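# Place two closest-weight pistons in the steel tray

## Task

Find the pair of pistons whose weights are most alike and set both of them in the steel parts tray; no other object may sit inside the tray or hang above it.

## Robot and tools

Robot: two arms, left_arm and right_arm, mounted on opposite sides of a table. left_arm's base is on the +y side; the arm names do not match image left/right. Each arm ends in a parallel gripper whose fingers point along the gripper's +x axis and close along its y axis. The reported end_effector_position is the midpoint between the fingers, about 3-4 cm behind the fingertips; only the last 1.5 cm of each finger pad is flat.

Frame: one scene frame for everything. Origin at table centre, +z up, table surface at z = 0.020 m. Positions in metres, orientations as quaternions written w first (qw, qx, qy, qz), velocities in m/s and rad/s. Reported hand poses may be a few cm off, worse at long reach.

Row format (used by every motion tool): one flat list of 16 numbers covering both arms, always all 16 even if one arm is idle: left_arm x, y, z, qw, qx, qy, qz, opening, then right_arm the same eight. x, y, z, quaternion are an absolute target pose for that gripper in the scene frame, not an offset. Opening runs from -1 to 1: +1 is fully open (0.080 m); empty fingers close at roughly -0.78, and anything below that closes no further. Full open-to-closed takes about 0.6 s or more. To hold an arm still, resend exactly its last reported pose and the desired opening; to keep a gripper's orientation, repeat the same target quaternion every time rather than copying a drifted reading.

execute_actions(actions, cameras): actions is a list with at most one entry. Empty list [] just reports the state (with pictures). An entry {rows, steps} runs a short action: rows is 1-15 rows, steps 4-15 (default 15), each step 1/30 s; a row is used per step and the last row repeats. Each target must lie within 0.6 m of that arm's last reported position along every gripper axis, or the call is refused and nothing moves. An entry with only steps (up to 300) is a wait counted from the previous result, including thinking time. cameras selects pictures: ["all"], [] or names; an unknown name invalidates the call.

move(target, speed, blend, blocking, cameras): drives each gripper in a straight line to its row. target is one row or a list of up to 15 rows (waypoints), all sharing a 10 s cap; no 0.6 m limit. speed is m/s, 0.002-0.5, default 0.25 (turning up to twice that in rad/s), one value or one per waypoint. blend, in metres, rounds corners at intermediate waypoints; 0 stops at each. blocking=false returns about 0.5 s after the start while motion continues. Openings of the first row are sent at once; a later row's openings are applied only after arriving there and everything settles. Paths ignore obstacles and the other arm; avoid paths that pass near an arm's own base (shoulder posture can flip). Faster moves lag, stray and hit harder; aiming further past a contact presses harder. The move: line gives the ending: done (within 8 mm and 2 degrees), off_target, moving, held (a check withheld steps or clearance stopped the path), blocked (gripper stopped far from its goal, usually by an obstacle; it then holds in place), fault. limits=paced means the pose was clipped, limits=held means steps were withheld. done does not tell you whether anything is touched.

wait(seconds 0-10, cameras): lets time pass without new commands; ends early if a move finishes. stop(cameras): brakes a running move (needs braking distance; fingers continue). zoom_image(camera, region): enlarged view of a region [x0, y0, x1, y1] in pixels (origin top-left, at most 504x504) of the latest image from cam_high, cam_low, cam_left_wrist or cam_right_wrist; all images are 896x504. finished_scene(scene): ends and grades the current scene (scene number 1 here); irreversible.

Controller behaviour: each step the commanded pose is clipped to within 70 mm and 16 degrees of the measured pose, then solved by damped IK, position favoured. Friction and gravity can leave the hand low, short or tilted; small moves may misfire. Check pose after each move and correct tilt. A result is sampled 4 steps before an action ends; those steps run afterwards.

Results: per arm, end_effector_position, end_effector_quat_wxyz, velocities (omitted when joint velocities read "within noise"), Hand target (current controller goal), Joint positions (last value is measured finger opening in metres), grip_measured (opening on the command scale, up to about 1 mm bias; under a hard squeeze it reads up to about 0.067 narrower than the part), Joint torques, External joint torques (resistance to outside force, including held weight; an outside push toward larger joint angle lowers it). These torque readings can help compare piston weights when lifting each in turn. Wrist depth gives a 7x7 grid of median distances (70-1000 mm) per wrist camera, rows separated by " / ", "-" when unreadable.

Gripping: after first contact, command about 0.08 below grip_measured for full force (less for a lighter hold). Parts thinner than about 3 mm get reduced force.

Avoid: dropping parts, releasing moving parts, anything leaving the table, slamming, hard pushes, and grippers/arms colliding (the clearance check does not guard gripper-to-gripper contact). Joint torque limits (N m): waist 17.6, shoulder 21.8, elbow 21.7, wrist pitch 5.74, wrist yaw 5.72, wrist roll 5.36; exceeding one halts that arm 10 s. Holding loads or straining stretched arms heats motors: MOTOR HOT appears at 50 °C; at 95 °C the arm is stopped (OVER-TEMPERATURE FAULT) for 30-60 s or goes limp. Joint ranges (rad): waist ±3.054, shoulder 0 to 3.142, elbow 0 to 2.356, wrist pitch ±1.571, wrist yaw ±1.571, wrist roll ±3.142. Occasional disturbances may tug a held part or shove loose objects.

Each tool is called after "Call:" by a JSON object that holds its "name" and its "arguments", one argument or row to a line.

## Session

Call:
{"name": "execute_actions", "arguments": {
  "actions": [],
  "cameras": ["all"]
}}

Call:
{"name": "zoom_image", "arguments": {
  "camera": "cam_high",
  "region": [200, 90, 660, 430]
}}

Scene clock: 0.00 s of 12600.00 s.
left_arm: end_effector_position=(+0.0943, +0.2772, +0.1503) grip_measured=+1.000 end_effector_quat_wxyz=(+0.706, +0.448, +0.166, -0.524) | right_arm: end_effector_position=(-0.2367, -0.2797, +0.2227) grip_measured=+1.000 end_effector_quat_wxyz=(+0.495, -0.260, +0.135, +0.818)
Joint positions: left_arm=[0.453 0.644 0.415 -0.557 -0.102 0.598 0.08] | right_arm=[1.169 0.956 0.69 -0.456 0.564 0.397 0.08]
Joint velocities: within noise
Joint torques (N m): no reading
External joint torques (N m): no reading
Heat: left arm: hottest wrist roll 39 °C (+0.0 °C/min); right arm: hottest wrist yaw 37 °C (+0.0 °C/min).
Wrist depth (mm): cam_left_wrist=[- - 229 196 238 211 189 / - 340 214 182 217 203 182 / - 238 204 175 170 195 174 / - 222 193 178 174 181 170 / - 209 185 186 176 93 164 / - - 198 190 195 93 - / - - 221 207 187 79 -] | cam_right_wrist=[- - - - 534 536 541 / - - - 464 462 443 446 / - - - 393 395 404 385 / - - - 350 353 339 351 / - - 308 310 319 104 306 / - - 274 281 284 85 - / - - 251 256 259 81 -]
Hand target: left_arm +0.0944, +0.2771, +0.1506; +0.706, +0.447, +0.166, -0.523 | right_arm -0.2371, -0.2794, +0.2251; +0.495, -0.256, +0.136, +0.819

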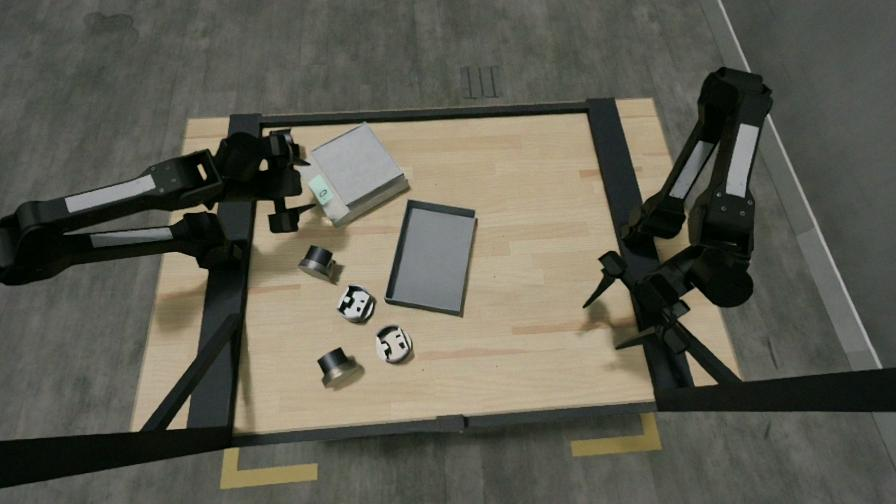

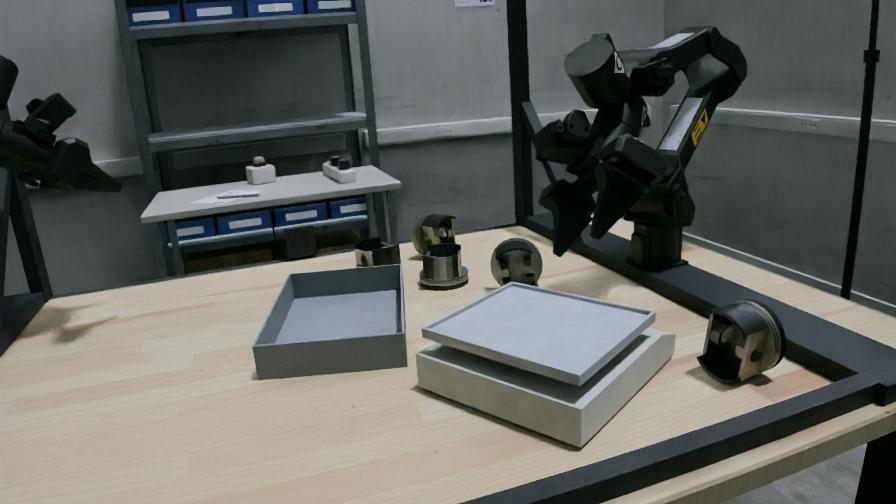

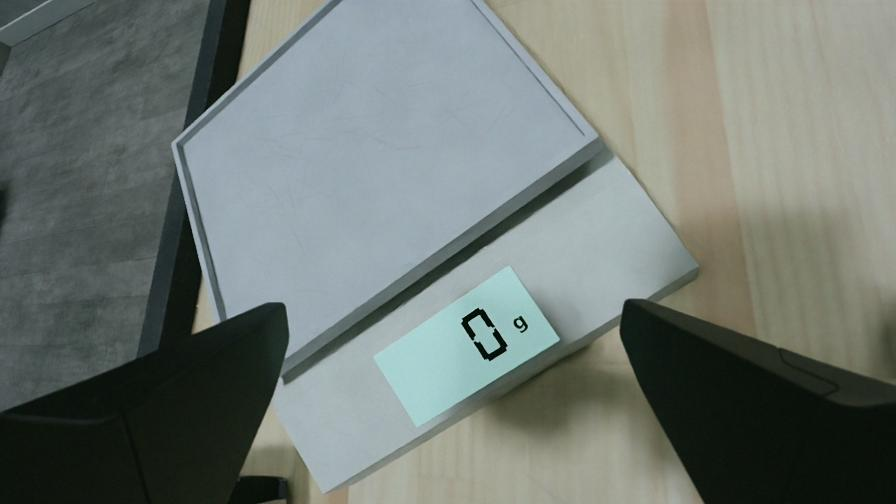

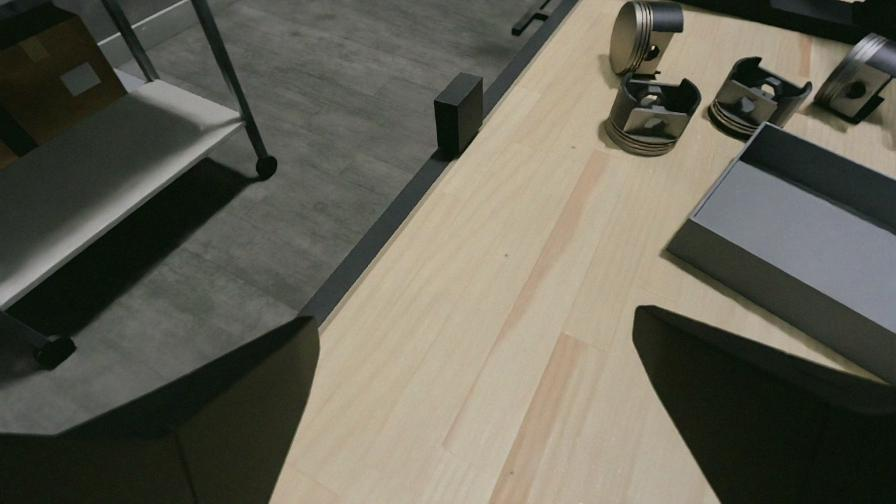

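Scaled by 1.096.

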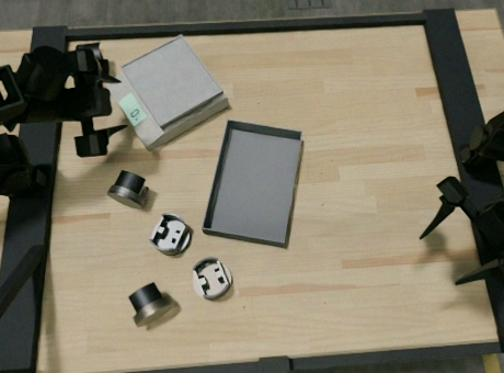

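Call:
{"name": "move", "arguments": {
  "target": [
    [0.08, 0.25, 0.25, 0.56, 0.43, 0.43, -0.56, 1, -0.2371, -0.2794, 0.2251, 0.495, -0.256, 0.136, 0.819, 1],
    [0.0, 0.22, 0.35, 0.595, 0.390, 0.388, -0.586, 1, -0.2371, -0.2794, 0.2251, 0.495, -0.256, 0.136, 0.819, 1]
  ],
  "blend": [0.05, 0]
}}

Scene clock: 2.60 s of 12600.00 s.
left_arm: end_effector_position=(+0.0005, +0.2213, +0.3482) grip_measured=+1.000 end_effector_quat_wxyz=(+0.594, +0.390, +0.388, -0.587) | right_arm: end_effector_position=(-0.2367, -0.2797, +0.2227) grip_measured=+1.000 end_effector_quat_wxyz=(+0.495, -0.260, +0.135, +0.818)
Joint positions: left_arm=[0.068 1.32 1.718 -1.563 0.014 0.053 0.08] | right_arm=[1.169 0.956 0.69 -0.456 0.564 0.397 0.08]
Joint velocities: within noise
Joint torques (N m): left_arm=[-0.42 -1.89 6.05 0.89 -0.1 -0.14] | right_arm=[-0.08 -2.7 6.46 1.66 0.27 0.09]
External joint torques (N m): left_arm=[-0.41 1.59 0.72 -0.1 -0.11 -0.14] | right_arm=[-0.09 -0.47 0.06 0.33 0.05 0.08]
Heat: left arm: hottest wrist roll 39 °C (+0.0 °C/min); right arm: hottest wrist yaw 37 °C (+0.0 °C/min).
Wrist depth (mm): cam_left_wrist=[408 414 415 420 418 425 431 / 405 407 412 415 419 424 430 / 386 343 409 415 416 407 427 / 337 341 345 409 399 419 423 / 388 340 373 406 412 384 418 / - - 399 404 407 93 - / - - 397 405 405 79 -] | cam_right_wrist=[- - - - 530 544 544 / - - - 460 460 436 451 / - - - 395 400 402 382 / - - - 350 353 338 354 / - - 309 313 320 104 304 / - - 275 281 282 84 - / - - 251 258 259 81 -]
Hand target: left_arm +0.0000, +0.2200, +0.3499; +0.596, +0.389, +0.387, -0.587 | right_arm -0.2371, -0.2794, +0.2250; +0.495, -0.256, +0.136, +0.819
Off the commanded pose: left_arm 0.002 m, 0 deg | right_arm 0.002 m, 0 deg.
joint sent to its limit (left arm) — joint 4 (wrist pitch), lower limit.
Kept back: nothing.
move: done

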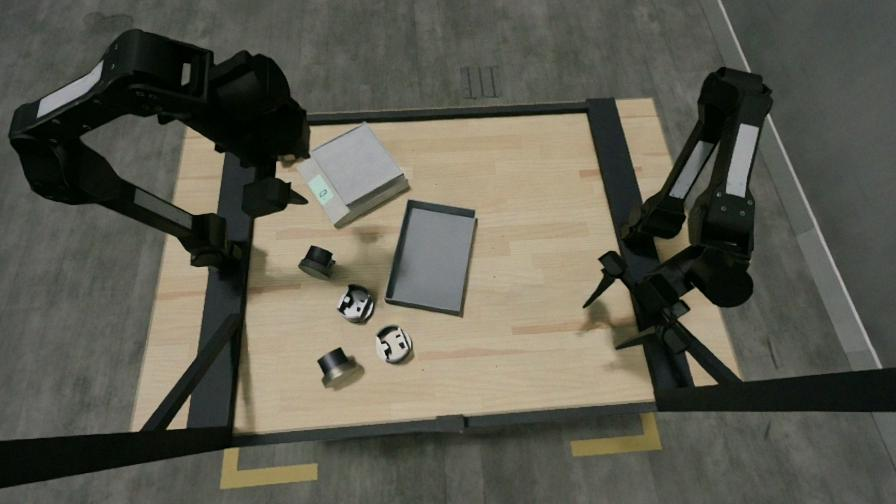

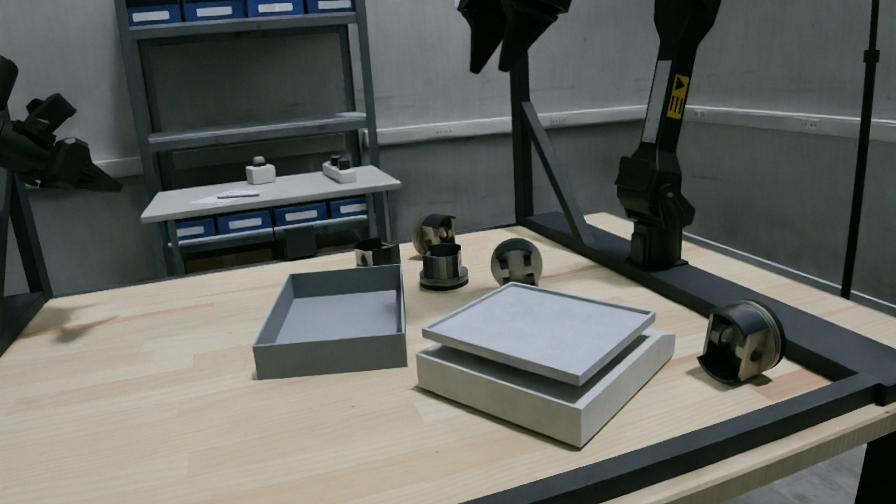

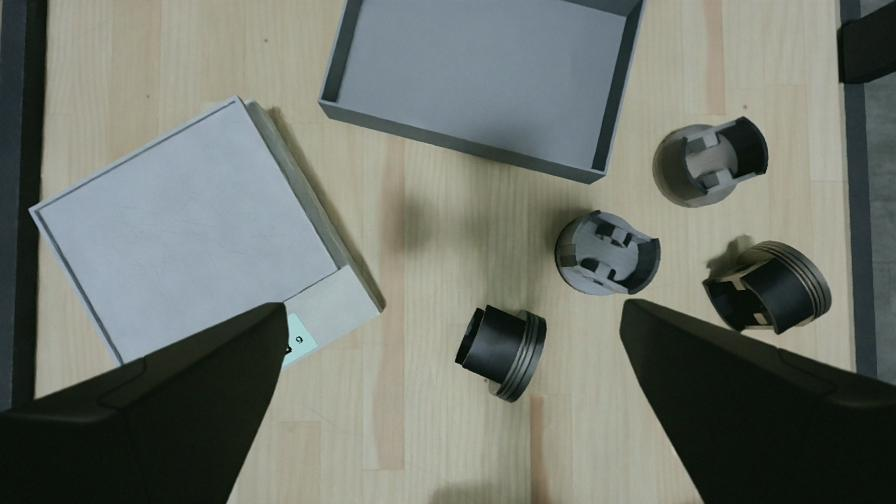

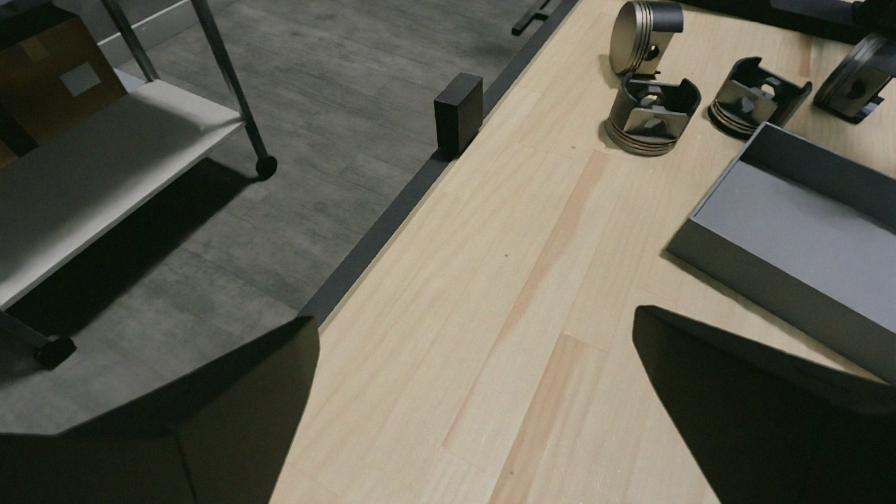

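Call:
{"name": "move", "arguments": {
  "target": [
    [-0.126, 0.195, 0.17, 0.6929, 0.141, 0.6929, -0.141, 1, -0.2371, -0.2794, 0.2251, 0.495, -0.256, 0.136, 0.819, 1]
  ],
  "cameras": ["cam_left_wrist"]
}}

Call:
{"name": "zoom_image", "arguments": {
  "camera": "cam_left_wrist",
  "region": [250, 0, 750, 504]
}}

Scene clock: 5.97 s of 12600.00 s.
left_arm: end_effector_position=(-0.1252, +0.1929, +0.1747) grip_measured=+1.000 end_effector_quat_wxyz=(+0.693, +0.135, +0.693, -0.147) | right_arm: end_effector_position=(-0.2367, -0.2797, +0.2227) grip_measured=+1.000 end_effector_quat_wxyz=(+0.495, -0.260, +0.135, +0.818)
Joint positions: left_arm=[-0.39 1.64 1.348 -1.262 -0.003 -1.564 0.08] | right_arm=[1.169 0.956 0.69 -0.456 0.564 0.397 0.08]
Joint velocities: within noise
Joint torques (N m): left_arm=[-0.39 -4.36 4.41 0.45 0.05 -0.12] | right_arm=[0.1 -2.79 6.39 1.65 0.32 0.08]
External joint torques (N m): left_arm=[-0.36 1.96 -1.38 0.12 0.11 -0.12] | right_arm=[0.11 -0.57 0.02 0.33 0.09 0.08]
Heat: left arm: hottest wrist roll 39 °C (+0.0 °C/min); right arm: hottest wrist yaw 37 °C (+0.0 °C/min).
Wrist depth (mm): cam_left_wrist=[133 133 196 198 198 200 202 / 147 140 204 208 208 210 210 / 214 153 217 205 220 225 228 / 224 227 231 215 233 232 241 / 237 236 243 243 249 191 257 / - - 259 262 263 93 - / - - 278 276 225 79 -] | cam_right_wrist=[- - - - 529 536 548 / - - - 461 459 438 445 / - - - 399 397 405 383 / - - - 349 352 337 357 / - - 310 312 318 104 305 / - - 274 283 283 85 - / - - 252 257 258 81 -]
Hand target: left_arm -0.1260, +0.1950, +0.1701; +0.693, +0.141, +0.693, -0.141 | right_arm -0.2371, -0.2794, +0.2250; +0.495, -0.256, +0.136, +0.819
Off the commanded pose: left_arm 0.005 m, 1 deg | right_arm 0.002 m, 0 deg.
Kept back: nothing.
move: done
Images, in order (width x height): cam_left_wrist 896x504.

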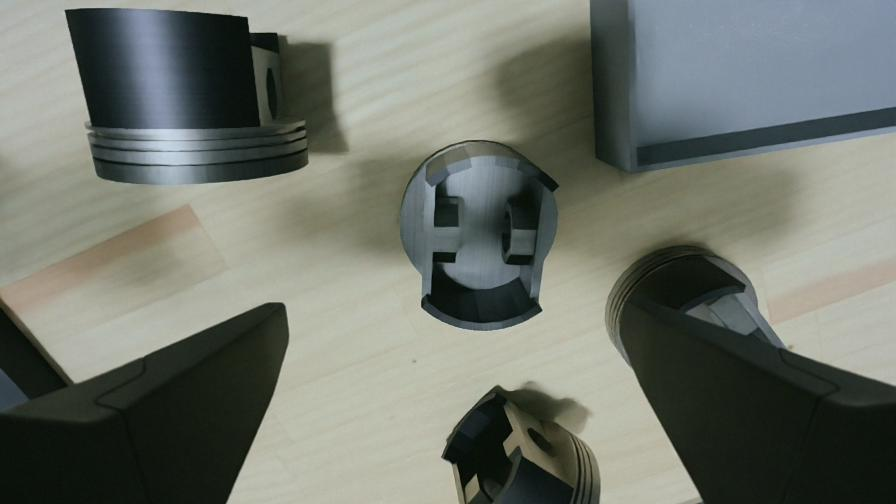

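Scaled by 1.000.

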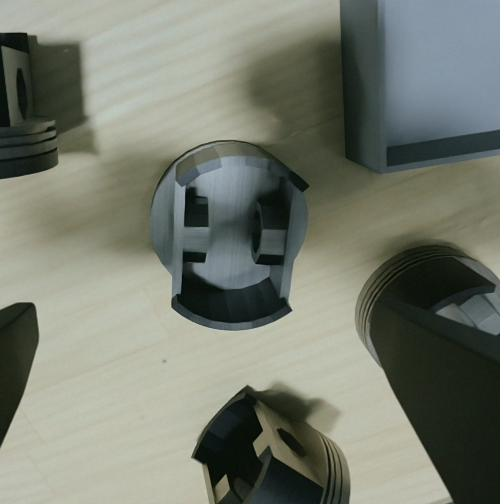

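Call:
{"name": "move", "arguments": {
  "target": [
    [-0.1390, 0.1880, 0.084, 0.6929, 0.141, 0.6929, -0.141, 0.65, -0.2371, -0.2794, 0.2251, 0.495, -0.256, 0.136, 0.819, 1]
  ],
  "speed": 0.12,
  "cameras": ["cam_left_wrist"]
}}

Scene clock: 7.40 s of 12600.00 s.
left_arm: end_effector_position=(-0.1388, +0.1847, +0.0887) grip_measured=+0.653 end_effector_quat_wxyz=(+0.693, +0.135, +0.693, -0.147) | right_arm: end_effector_position=(-0.2367, -0.2797, +0.2227) grip_measured=+1.000 end_effector_quat_wxyz=(+0.495, -0.260, +0.135, +0.818)
Joint positions: left_arm=[-0.42 1.759 1.133 -0.928 -0.003 -1.595 0.064] | right_arm=[1.169 0.956 0.69 -0.456 0.564 0.397 0.08]
Joint velocities: within noise
Joint torques (N m): left_arm=[-0.4 -4.84 4.05 0.47 0.04 -0.14] | right_arm=[-0.07 -2.75 6.46 1.67 0.31 0.05]
External joint torques (N m): left_arm=[-0.4 1.98 -1.32 0.14 0.1 -0.14] | right_arm=[-0.05 -0.54 0.1 0.36 0.09 0.05]
Heat: left arm: hottest wrist roll 39 °C (+0.0 °C/min); right arm: hottest wrist yaw 37 °C (+0.0 °C/min).
Wrist depth (mm): cam_left_wrist=[- 117 118 119 121 116 121 / - 123 124 125 127 108 127 / - 130 130 94 133 133 119 / 135 137 136 120 111 143 146 / 144 144 107 128 106 149 150 / - - 152 130 115 80 - / - - 167 115 173 82 -] | cam_right_wrist=[- - - - 528 518 374 / - - - 459 460 427 447 / - - - 395 401 400 383 / - - - 349 351 340 355 / - - 310 314 318 104 305 / - - 274 280 284 84 - / - - 251 257 258 81 -]
Hand target: left_arm -0.1390, +0.1880, +0.0841; +0.693, +0.141, +0.693, -0.141 | right_arm -0.2371, -0.2794, +0.2250; +0.495, -0.256, +0.136, +0.819
Off the commanded pose: left_arm 0.006 m, 1 deg | right_arm 0.002 m, 0 deg.
Kept back: nothing.
move: done
Images, in order (width x height): cam_left_wrist 896x504.

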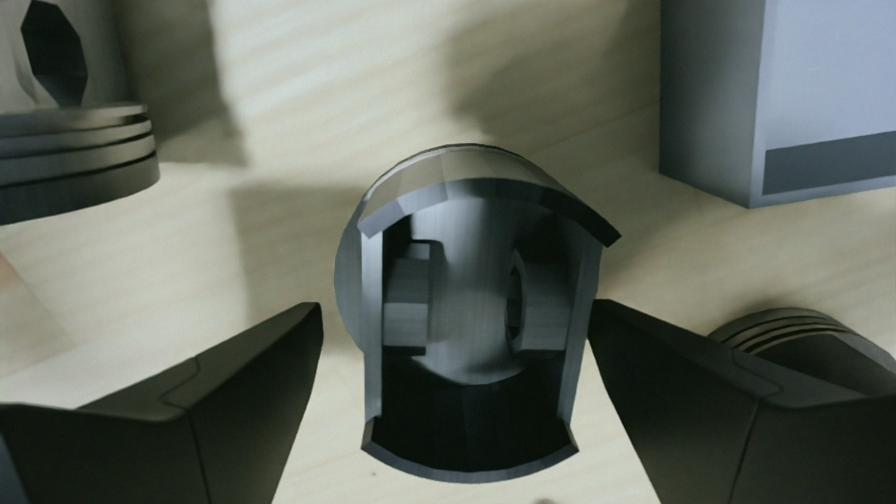

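Call:
{"name": "move", "arguments": {
  "target": [
    [-0.1402, 0.1855, 0.084, 0.6929, 0.141, 0.6929, -0.141, 0.65, -0.2371, -0.2794, 0.2251, 0.495, -0.256, 0.136, 0.819, 1],
    [-0.1402, 0.1855, 0.084, 0.6929, 0.141, 0.6929, -0.141, 0.05, -0.2371, -0.2794, 0.2251, 0.495, -0.256, 0.136, 0.819, 1],
    [-0.1402, 0.1855, 0.18, 0.6929, 0.141, 0.6929, -0.141, 0.05, -0.2371, -0.2794, 0.2251, 0.495, -0.256, 0.136, 0.819, 1],
    [0.228, 0.198, 0.20, 0.6929, 0.141, 0.6929, -0.141, 0.05, -0.2371, -0.2794, 0.2251, 0.495, -0.256, 0.136, 0.819, 1]
  ],
  "speed": [0.1,0.1,0.2,0.35],
  "blend": [0,0,0.03,0],
  "cameras": ["cam_left_wrist","cam_high","cam_low"]
}}

Scene clock: 10.90 s of 12600.00 s.
left_arm: end_effector_position=(+0.2271, +0.2009, +0.1988) grip_measured=+0.303 end_effector_quat_wxyz=(+0.692, +0.140, +0.694, -0.137) | right_arm: end_effector_position=(-0.2367, -0.2797, +0.2227) grip_measured=+1.000 end_effector_quat_wxyz=(+0.495, -0.260, +0.135, +0.818)
Joint positions: left_arm=[0.743 1.903 1.761 -1.434 -0.002 -0.439 0.049] | right_arm=[1.169 0.956 0.69 -0.456 0.564 0.397 0.08]
Joint velocities: within noise
Joint torques (N m): left_arm=[-0.29 -6.45 7.06 0.26 0.07 0.15] | right_arm=[-0.09 -2.73 6.49 1.68 0.27 0.1]
External joint torques (N m): left_arm=[-0.3 1.7 1.41 -0.07 0.09 0.15] | right_arm=[-0.09 -0.54 0.17 0.37 0.05 0.09]
Heat: left arm: hottest wrist roll 39 °C (+0.0 °C/min); right arm: hottest wrist yaw 37 °C (+0.0 °C/min).
Wrist depth (mm): cam_left_wrist=[195 213 214 211 165 220 222 / 223 225 226 169 171 230 235 / 231 235 237 103 179 184 248 / 176 243 121 117 118 193 261 / 195 266 - 125 103 204 253 / - - 105 127 108 - 294 / - - 104 112 - - -] | cam_right_wrist=[- - - - 531 533 542 / - - - 461 459 453 456 / - - - 395 401 401 382 / - - - 349 351 339 354 / - - 309 311 319 104 305 / - - 274 282 284 84 - / - - 252 257 258 81 -]
Hand target: left_arm +0.2280, +0.1980, +0.2000; +0.693, +0.141, +0.693, -0.141 | right_arm -0.2371, -0.2794, +0.2250; +0.495, -0.256, +0.136, +0.819
Off the commanded pose: left_arm 0.003 m, 0 deg | right_arm 0.002 m, 0 deg.
Kept back: nothing.
move: done
Images, in order (width x height): cam_high 896x504, cam_low 896x504, cam_left_wrist 896x504.

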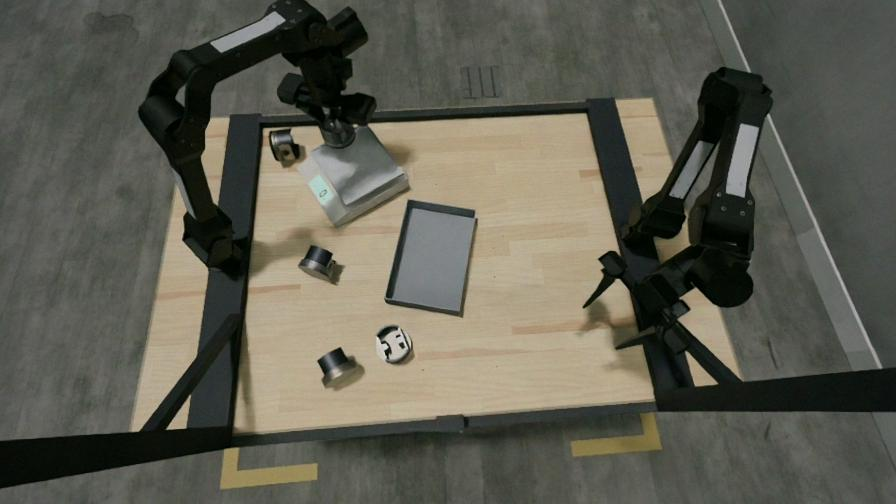

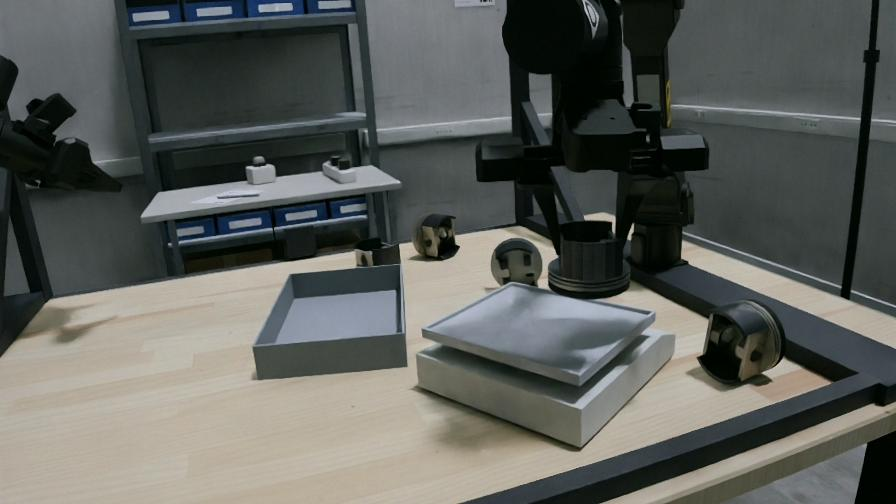

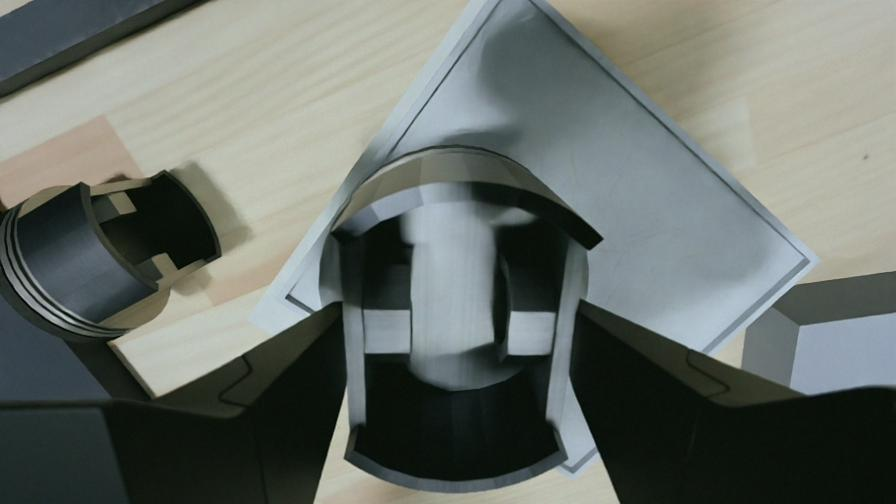

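Call:
{"name": "move", "arguments": {
  "target": [
    [0.218, 0.194, 0.165, 0.6929, 0.141, 0.6929, -0.141, 0.05, -0.2371, -0.2794, 0.2251, 0.495, -0.256, 0.136, 0.819, 1],
    [0.218, 0.194, 0.150, 0.6929, 0.141, 0.6929, -0.141, 0.05, -0.2371, -0.2794, 0.2251, 0.495, -0.256, 0.136, 0.819, 1]
  ],
  "speed": [0.15,0.05],
  "blend": [0.01,0],
  "cameras": ["cam_left_wrist","cam_high","cam_low"]
}}

Call:
{"name": "zoom_image", "arguments": {
  "camera": "cam_high",
  "region": [290, 110, 420, 240]
}}

Scene clock: 12.20 s of 12600.00 s.
left_arm: end_effector_position=(+0.2197, +0.1934, +0.1500) grip_measured=+0.303 end_effector_quat_wxyz=(+0.693, +0.142, +0.693, -0.141) | right_arm: end_effector_position=(-0.2367, -0.2797, +0.2227) grip_measured=+1.000 end_effector_quat_wxyz=(+0.495, -0.260, +0.135, +0.818)
Joint positions: left_arm=[0.714 1.902 1.567 -1.237 -0.001 -0.459 0.049] | right_arm=[1.169 0.956 0.69 -0.456 0.564 0.397 0.08]
Joint velocities: within noise
Joint torques (N m): left_arm=[-0.23 -8.03 4.35 0.6 0.01 -0.12] | right_arm=[0.01 -2.83 6.52 1.65 0.3 0.11]
External joint torques (N m): left_arm=[-0.23 0.29 -1.44 0.22 0.04 -0.12] | right_arm=[0.03 -0.57 0.09 0.33 0.07 0.11]
Heat: left arm: hottest wrist roll 39 °C (+0.0 °C/min); right arm: hottest wrist yaw 37 °C (+0.0 °C/min).
Wrist depth (mm): cam_left_wrist=[169 170 171 117 117 176 178 / 178 179 180 123 124 128 187 / 186 189 129 97 130 132 197 / 195 198 133 118 119 139 144 / 195 210 141 125 103 148 152 / - - 105 128 109 - 160 / - - 107 112 173 - -] | cam_right_wrist=[- - - - 535 536 541 / - - - 460 462 454 455 / - - - 395 402 405 384 / - - - 349 353 338 357 / - - 310 311 319 104 305 / - - 274 282 283 84 - / - - 251 256 257 81 -]
Hand target: left_arm +0.2180, +0.1941, +0.1500; +0.693, +0.141, +0.693, -0.141 | right_arm -0.2371, -0.2794, +0.2250; +0.495, -0.256, +0.136, +0.819
Off the commanded pose: left_arm 0.002 m, 0 deg | right_arm 0.002 m, 0 deg.
Kept back: nothing.
move: done; blend cut to 0.0075 m at target 1
Images, in order (width x height): cam_high 896x504, cam_low 896x504, cam_left_wrist 896x504.

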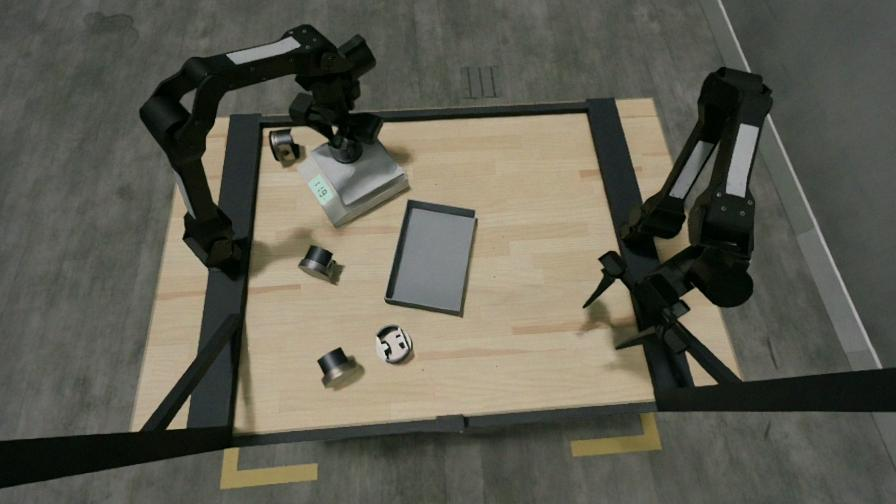

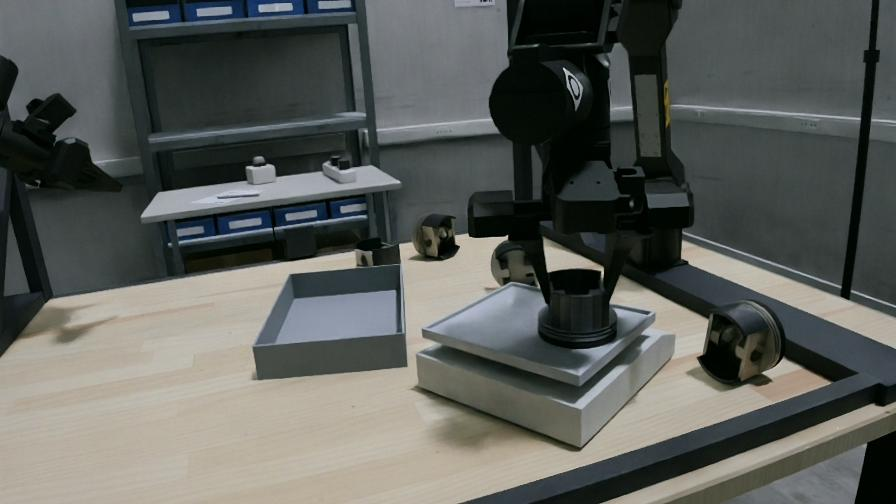

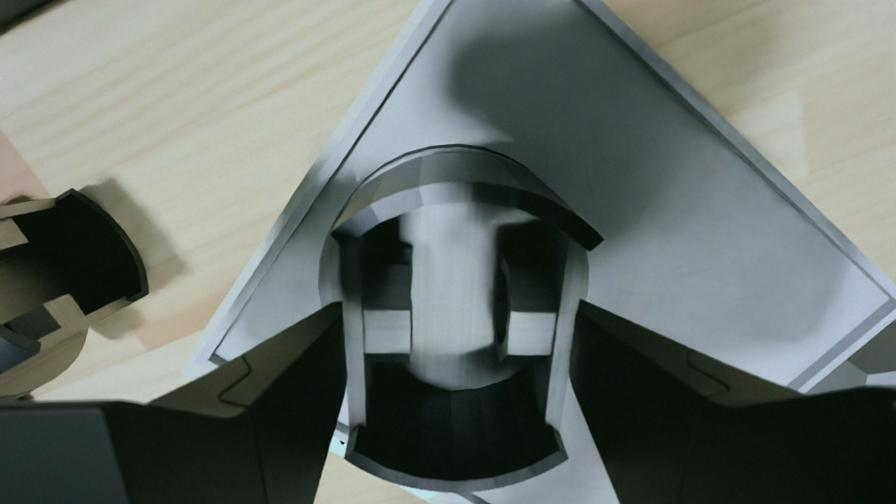

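Scaled by 3.877.

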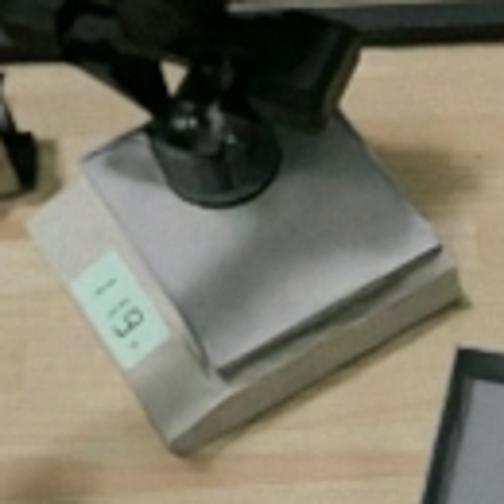

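Call:
{"name": "move", "arguments": {
  "target": [
    [0.218, 0.194, 0.150, 0.6929, 0.141, 0.6929, -0.141, 0.6, -0.2371, -0.2794, 0.2251, 0.495, -0.256, 0.136, 0.819, 1],
    [0.218, 0.194, 0.20, 0.6929, 0.141, 0.6929, -0.141, 0.6, -0.2371, -0.2794, 0.2251, 0.495, -0.256, 0.136, 0.819, 1],
    [0.0, 0.15, 0.20, 0.5, 0.5, 0.5, -0.5, 0.8, -0.2371, -0.2794, 0.2251, 0.495, -0.256, 0.136, 0.819, 1],
    [-0.217, 0.110, 0.17, 0.0862, 0.7019, 0.0862, -0.7019, 0.8, -0.2371, -0.2794, 0.2251, 0.495, -0.256, 0.136, 0.819, 1]
  ],
  "speed": [0.15,0.15,0.4,0.4],
  "blend": [0,0.02,0.05,0],
  "cameras": ["cam_left_wrist","cam_high","cam_low"]
}}

Call:
{"name": "zoom_image", "arguments": {
  "camera": "cam_high",
  "region": [290, 110, 420, 240]
}}

Scene clock: 18.10 s of 12600.00 s.
left_arm: end_effector_position=(-0.2158, +0.1116, +0.1726) grip_measured=+0.797 end_effector_quat_wxyz=(+0.090, +0.701, +0.086, -0.703) | right_arm: end_effector_position=(-0.2367, -0.2797, +0.2227) grip_measured=+1.000 end_effector_quat_wxyz=(+0.495, -0.260, +0.135, +0.818)
Joint positions: left_arm=[-0.518 2.105 1.948 -1.408 -0.001 0.798 0.071] | right_arm=[1.169 0.956 0.69 -0.456 0.564 0.397 0.08]
Joint velocities: within noise
Joint torques (N m): left_arm=[-0.03 -7.02 6.52 0.27 0.08 0.16] | right_arm=[-0.07 -2.65 6.43 1.65 0.32 0.12]
External joint torques (N m): left_arm=[-0.04 2.63 0.81 -0.07 0.05 0.16] | right_arm=[-0.06 -0.42 0.04 0.32 0.09 0.11]
Heat: left arm: hottest wrist roll 39 °C (+0.0 °C/min); right arm: hottest wrist yaw 37 °C (+0.0 °C/min).
Wrist depth (mm): cam_left_wrist=[185 187 189 192 195 198 200 / 194 197 197 188 205 167 152 / 204 208 208 192 217 156 151 / 192 214 223 202 230 235 239 / 224 208 224 240 239 243 253 / - - 247 256 260 85 266 / - - 263 277 280 81 -] | cam_right_wrist=[- - - - 526 523 544 / - - - 459 459 459 464 / - - - 398 401 401 384 / - - - 349 349 335 358 / - - 308 310 322 104 305 / - - 275 280 283 84 - / - - 252 256 258 81 -]
Hand target: left_arm -0.2169, +0.1101, +0.1700; +0.086, +0.702, +0.086, -0.702 | right_arm -0.2371, -0.2794, +0.2250; +0.495, -0.256, +0.136, +0.819
Off the commanded pose: left_arm 0.003 m, 0 deg | right_arm 0.002 m, 0 deg.
Kept back: nothing.
move: done; blend cut to 0 m at target 3
Images, in order (width x height): cam_high 896x504, cam_low 896x504, cam_left_wrist 896x504.

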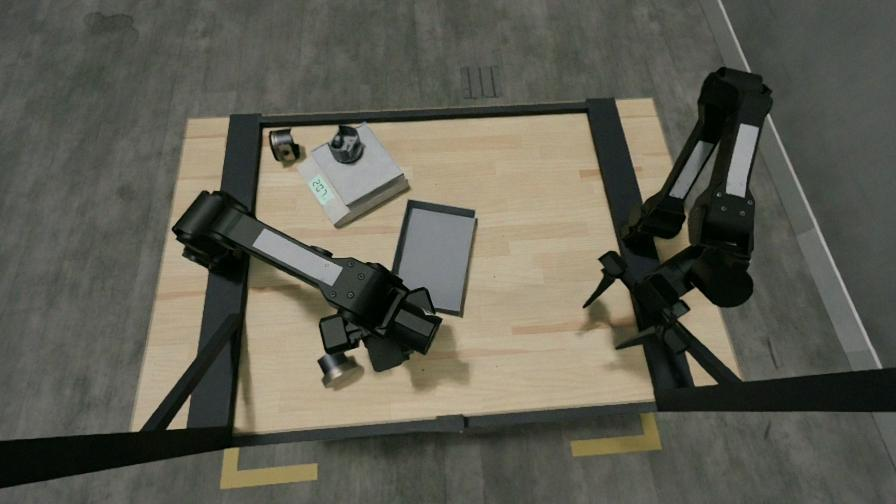

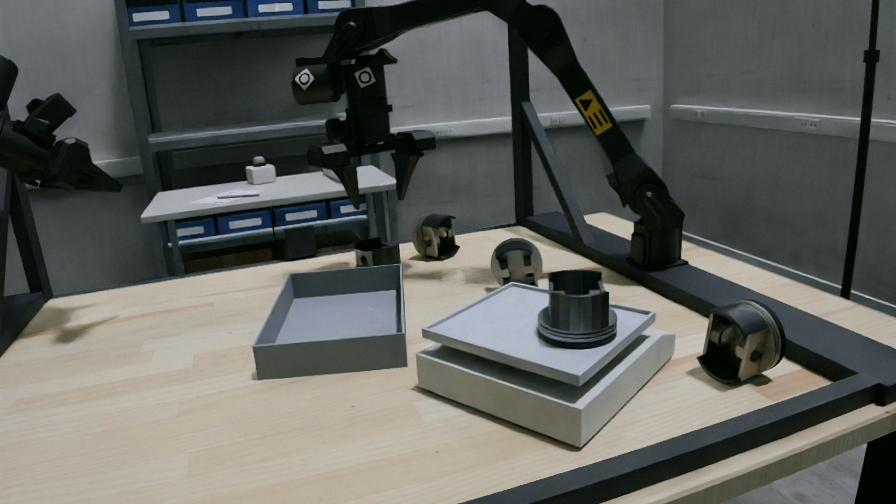

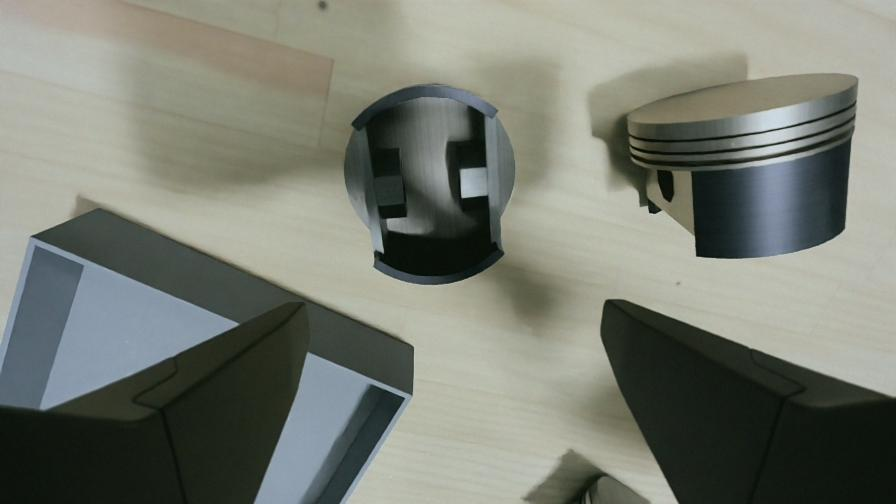

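Scaled by 3.877.

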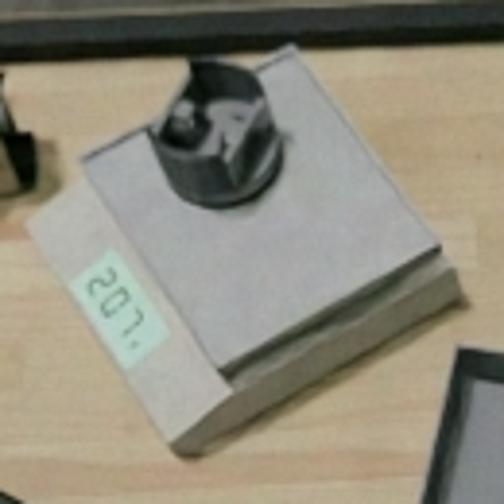

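Call:
{"name": "move", "arguments": {
  "target": [
    [-0.2236, 0.1024, 0.082, 0.1228, 0.6964, 0.1228, -0.6964, 0.65, -0.2371, -0.2794, 0.2251, 0.495, -0.256, 0.136, 0.819, 1]
  ],
  "speed": [0.12],
  "cameras": ["cam_left_wrist"]
}}

Scene clock: 19.53 s of 12600.00 s.
left_arm: end_effector_position=(-0.2232, +0.0994, +0.0882) grip_measured=+0.653 end_effector_quat_wxyz=(+0.127, +0.693, +0.118, -0.700) | right_arm: end_effector_position=(-0.2367, -0.2797, +0.2227) grip_measured=+1.000 end_effector_quat_wxyz=(+0.495, -0.260, +0.135, +0.818)
Joint positions: left_arm=[-0.519 2.179 1.728 -1.103 -0.001 0.698 0.064] | right_arm=[1.169 0.956 0.69 -0.456 0.564 0.397 0.08]
Joint velocities: within noise
Joint torques (N m): left_arm=[-0.41 -7.8 4.41 0.48 0.07 -0.13] | right_arm=[-0.06 -2.68 6.28 1.61 0.31 0.12]
External joint torques (N m): left_arm=[-0.34 2.39 -1.3 0.11 0.03 -0.13] | right_arm=[-0.07 -0.43 -0.13 0.28 0.09 0.12]
Heat: left arm: hottest wrist roll 39 °C (+0.0 °C/min); right arm: hottest wrist yaw 37 °C (+0.0 °C/min).
Wrist depth (mm): cam_left_wrist=[112 113 115 116 118 119 120 / 118 119 119 121 123 125 126 / 124 125 126 94 127 132 132 / 130 132 133 115 118 140 108 / 139 139 107 124 102 146 131 / - - 148 126 109 80 - / - - 149 107 168 81 -] | cam_right_wrist=[- - - - 530 316 550 / - - - 460 464 373 460 / - - - 401 402 403 383 / - - - 349 352 338 356 / - - 309 313 319 104 305 / - - 275 280 284 84 - / - - 250 257 258 81 -]
Hand target: left_arm -0.2235, +0.1024, +0.0821; +0.123, +0.696, +0.123, -0.696 | right_arm -0.2371, -0.2794, +0.2250; +0.495, -0.256, +0.136, +0.819
Off the commanded pose: left_arm 0.007 m, 1 deg | right_arm 0.002 m, 0 deg.
Kept back: nothing.
move: done
Images, in order (width x height): cam_left_wrist 896x504.

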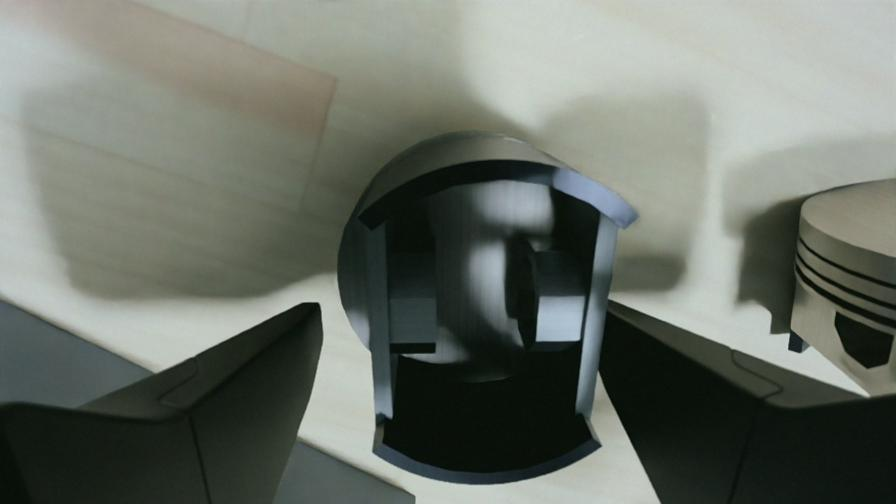

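Call:
{"name": "move", "arguments": {
  "target": [
    [-0.2256, 0.1085, 0.082, 0.1228, 0.6964, 0.1228, -0.6964, 0.65, -0.2371, -0.2794, 0.2251, 0.495, -0.256, 0.136, 0.819, 1],
    [-0.2256, 0.1085, 0.082, 0.1228, 0.6964, 0.1228, -0.6964, 0.05, -0.2371, -0.2794, 0.2251, 0.495, -0.256, 0.136, 0.819, 1]
  ],
  "speed": [0.05,0.1],
  "cameras": ["cam_left_wrist"]
}}

Scene clock: 20.97 s of 12600.00 s.
left_arm: end_effector_position=(-0.2256, +0.1055, +0.0821) grip_measured=+0.306 end_effector_quat_wxyz=(+0.124, +0.696, +0.121, -0.697) | right_arm: end_effector_position=(-0.2367, -0.2797, +0.2227) grip_measured=+1.000 end_effector_quat_wxyz=(+0.495, -0.260, +0.135, +0.818)
Joint positions: left_arm=[-0.531 2.179 1.703 -1.09 -0.002 0.686 0.049] | right_arm=[1.169 0.956 0.69 -0.456 0.564 0.397 0.08]
Joint velocities: within noise
Joint torques (N m): left_arm=[-0.33 -9.59 4.14 0.36 0.11 -0.12] | right_arm=[-0.02 -2.76 6.42 1.69 0.3 0.12]
External joint torques (N m): left_arm=[-0.34 0.41 -1.45 0.02 0.08 -0.11] | right_arm=[-0.03 -0.53 0.03 0.37 0.08 0.11]
Heat: left arm: hottest wrist roll 39 °C (+0.0 °C/min); right arm: hottest wrist yaw 37 °C (+0.0 °C/min).
Wrist depth (mm): cam_left_wrist=[106 107 109 110 112 113 114 / 111 113 114 114 117 119 121 / 118 119 119 101 123 126 126 / 124 125 100 111 111 134 104 / 132 133 92 117 94 141 114 / - - 93 121 100 - - / - - - 102 97 - -] | cam_right_wrist=[- - - - 527 326 544 / - - - 460 445 390 457 / - - - 396 399 402 383 / - - - 350 353 338 353 / - - 310 312 320 104 305 / - - 274 280 283 84 - / - - 251 257 258 81 -]
Hand target: left_arm -0.2256, +0.1085, +0.0819; +0.123, +0.696, +0.123, -0.696 | right_arm -0.2371, -0.2794, +0.2250; +0.495, -0.256, +0.136, +0.819
Off the commanded pose: left_arm 0.003 m, 0 deg | right_arm 0.002 m, 0 deg.
Kept back: nothing.
move: done
Images, in order (width x height): cam_left_wrist 896x504.

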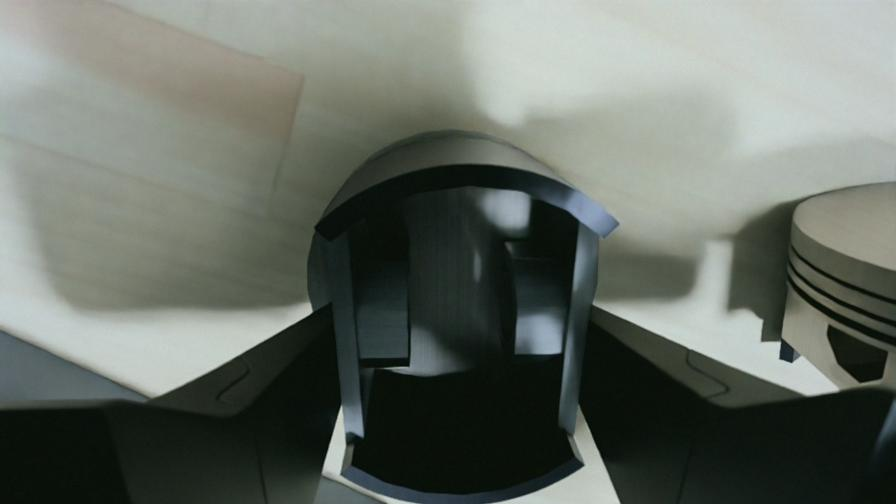

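Call:
{"name": "move", "arguments": {
  "target": [
    [-0.2256, 0.1085, 0.16, 0.1228, 0.6964, 0.1228, -0.6964, 0.05, -0.2371, -0.2794, 0.2251, 0.495, -0.256, 0.136, 0.819, 1],
    [0.146, 0.157, 0.19, 0.1711, 0.6861, 0.1711, -0.6861, 0.05, -0.2371, -0.2794, 0.2251, 0.495, -0.256, 0.136, 0.819, 1]
  ],
  "speed": [0.2,0.35],
  "blend": [0.03,0],
  "cameras": ["cam_left_wrist","cam_high","cam_low"]
}}

Call:
{"name": "zoom_image", "arguments": {
  "camera": "cam_high",
  "region": [290, 110, 420, 240]
}}

Scene clock: 23.17 s of 12600.00 s.
left_arm: end_effector_position=(+0.1459, +0.1602, +0.1885) grip_measured=+0.306 end_effector_quat_wxyz=(+0.172, +0.686, +0.176, -0.685) end_effector_velocity=(-0.001, -0.003, +0.005) end_effector_angular_velocity=(-0.014, +0.001, -0.024) | right_arm: end_effector_position=(-0.2367, -0.2797, +0.2227) grip_measured=+1.000 end_effector_quat_wxyz=(+0.495, -0.260, +0.135, +0.818)
Joint positions: left_arm=[0.484 1.847 1.647 -1.376 -0.003 1.554 0.049] | right_arm=[1.169 0.956 0.69 -0.456 0.564 0.397 0.08]
Joint velocities: left_arm=[-0.002 -0.002 0.017 -0.007 0.007 0.022 0] | right_arm=[within noise]
Joint torques (N m): left_arm=[-0.3 -6.02 7.02 0.21 0.18 0.16] | right_arm=[-0.08 -2.72 6.5 1.67 0.29 0.06]
External joint torques (N m): left_arm=[-0.31 1.77 1.33 -0.09 0.13 0.16] | right_arm=[-0.08 -0.53 0.15 0.37 0.07 0.06]
Heat: left arm: hottest shoulder 39 °C (+10.4 °C/min); right arm: hottest wrist yaw 37 °C (+0.0 °C/min).
Wrist depth (mm): cam_left_wrist=[200 202 206 209 212 216 220 / 210 209 179 180 181 227 232 / 221 166 163 101 171 238 245 / 233 230 93 111 111 255 262 / 244 247 92 117 94 270 273 / 255 - 93 121 100 - 277 / - - - 102 96 - -] | cam_right_wrist=[- - - - 531 537 545 / - - - 460 468 467 460 / - - - 398 399 402 384 / - - - 347 354 337 354 / - - 309 312 321 104 305 / - - 276 282 283 84 - / - - 251 257 258 81 -]
Hand target: left_arm +0.1461, +0.1570, +0.1900; +0.171, +0.686, +0.171, -0.686 | right_arm -0.2371, -0.2794, +0.2250; +0.495, -0.256, +0.136, +0.819
Off the commanded pose: left_arm 0.004 m, 1 deg | right_arm 0.002 m, 0 deg.
Kept back: nothing.
move: done
Images, in order (width x height): cam_high 896x504, cam_low 896x504, cam_left_wrist 896x504.

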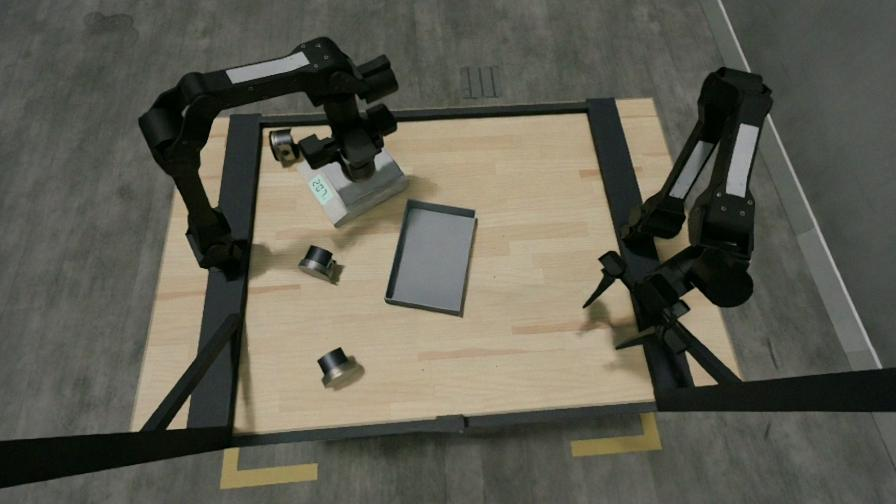

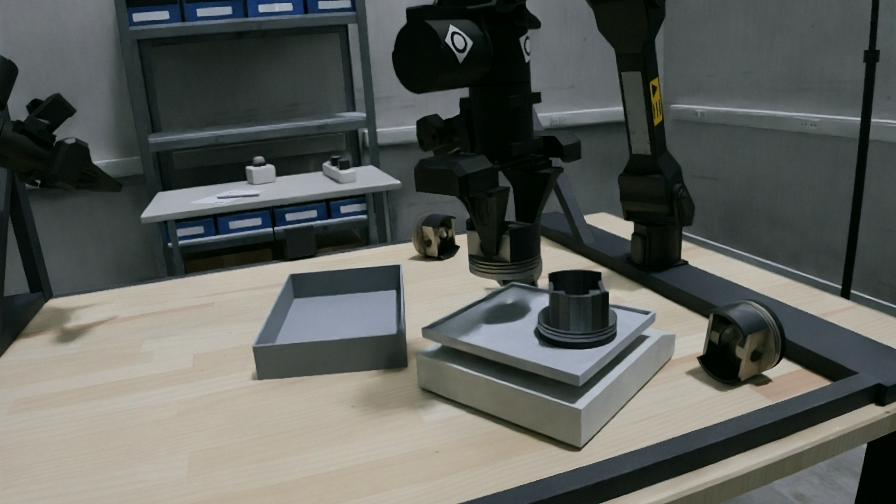

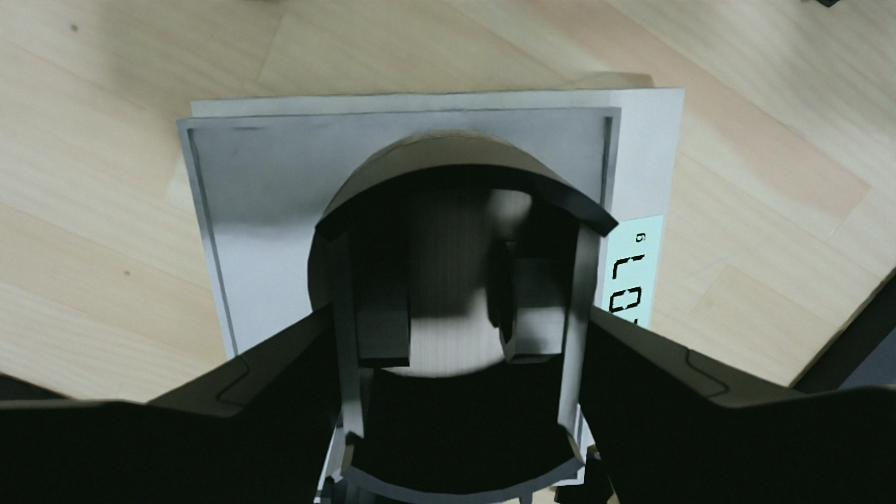

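Scaled by 3.877.

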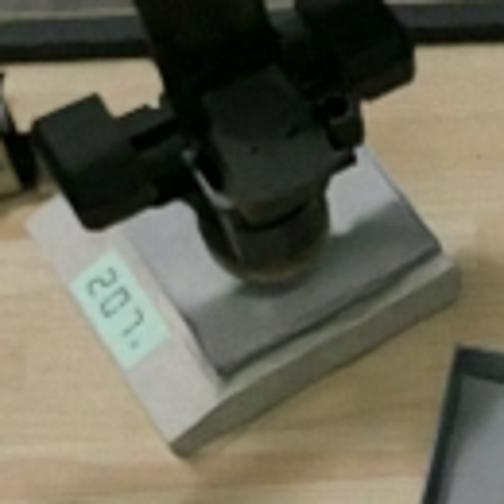

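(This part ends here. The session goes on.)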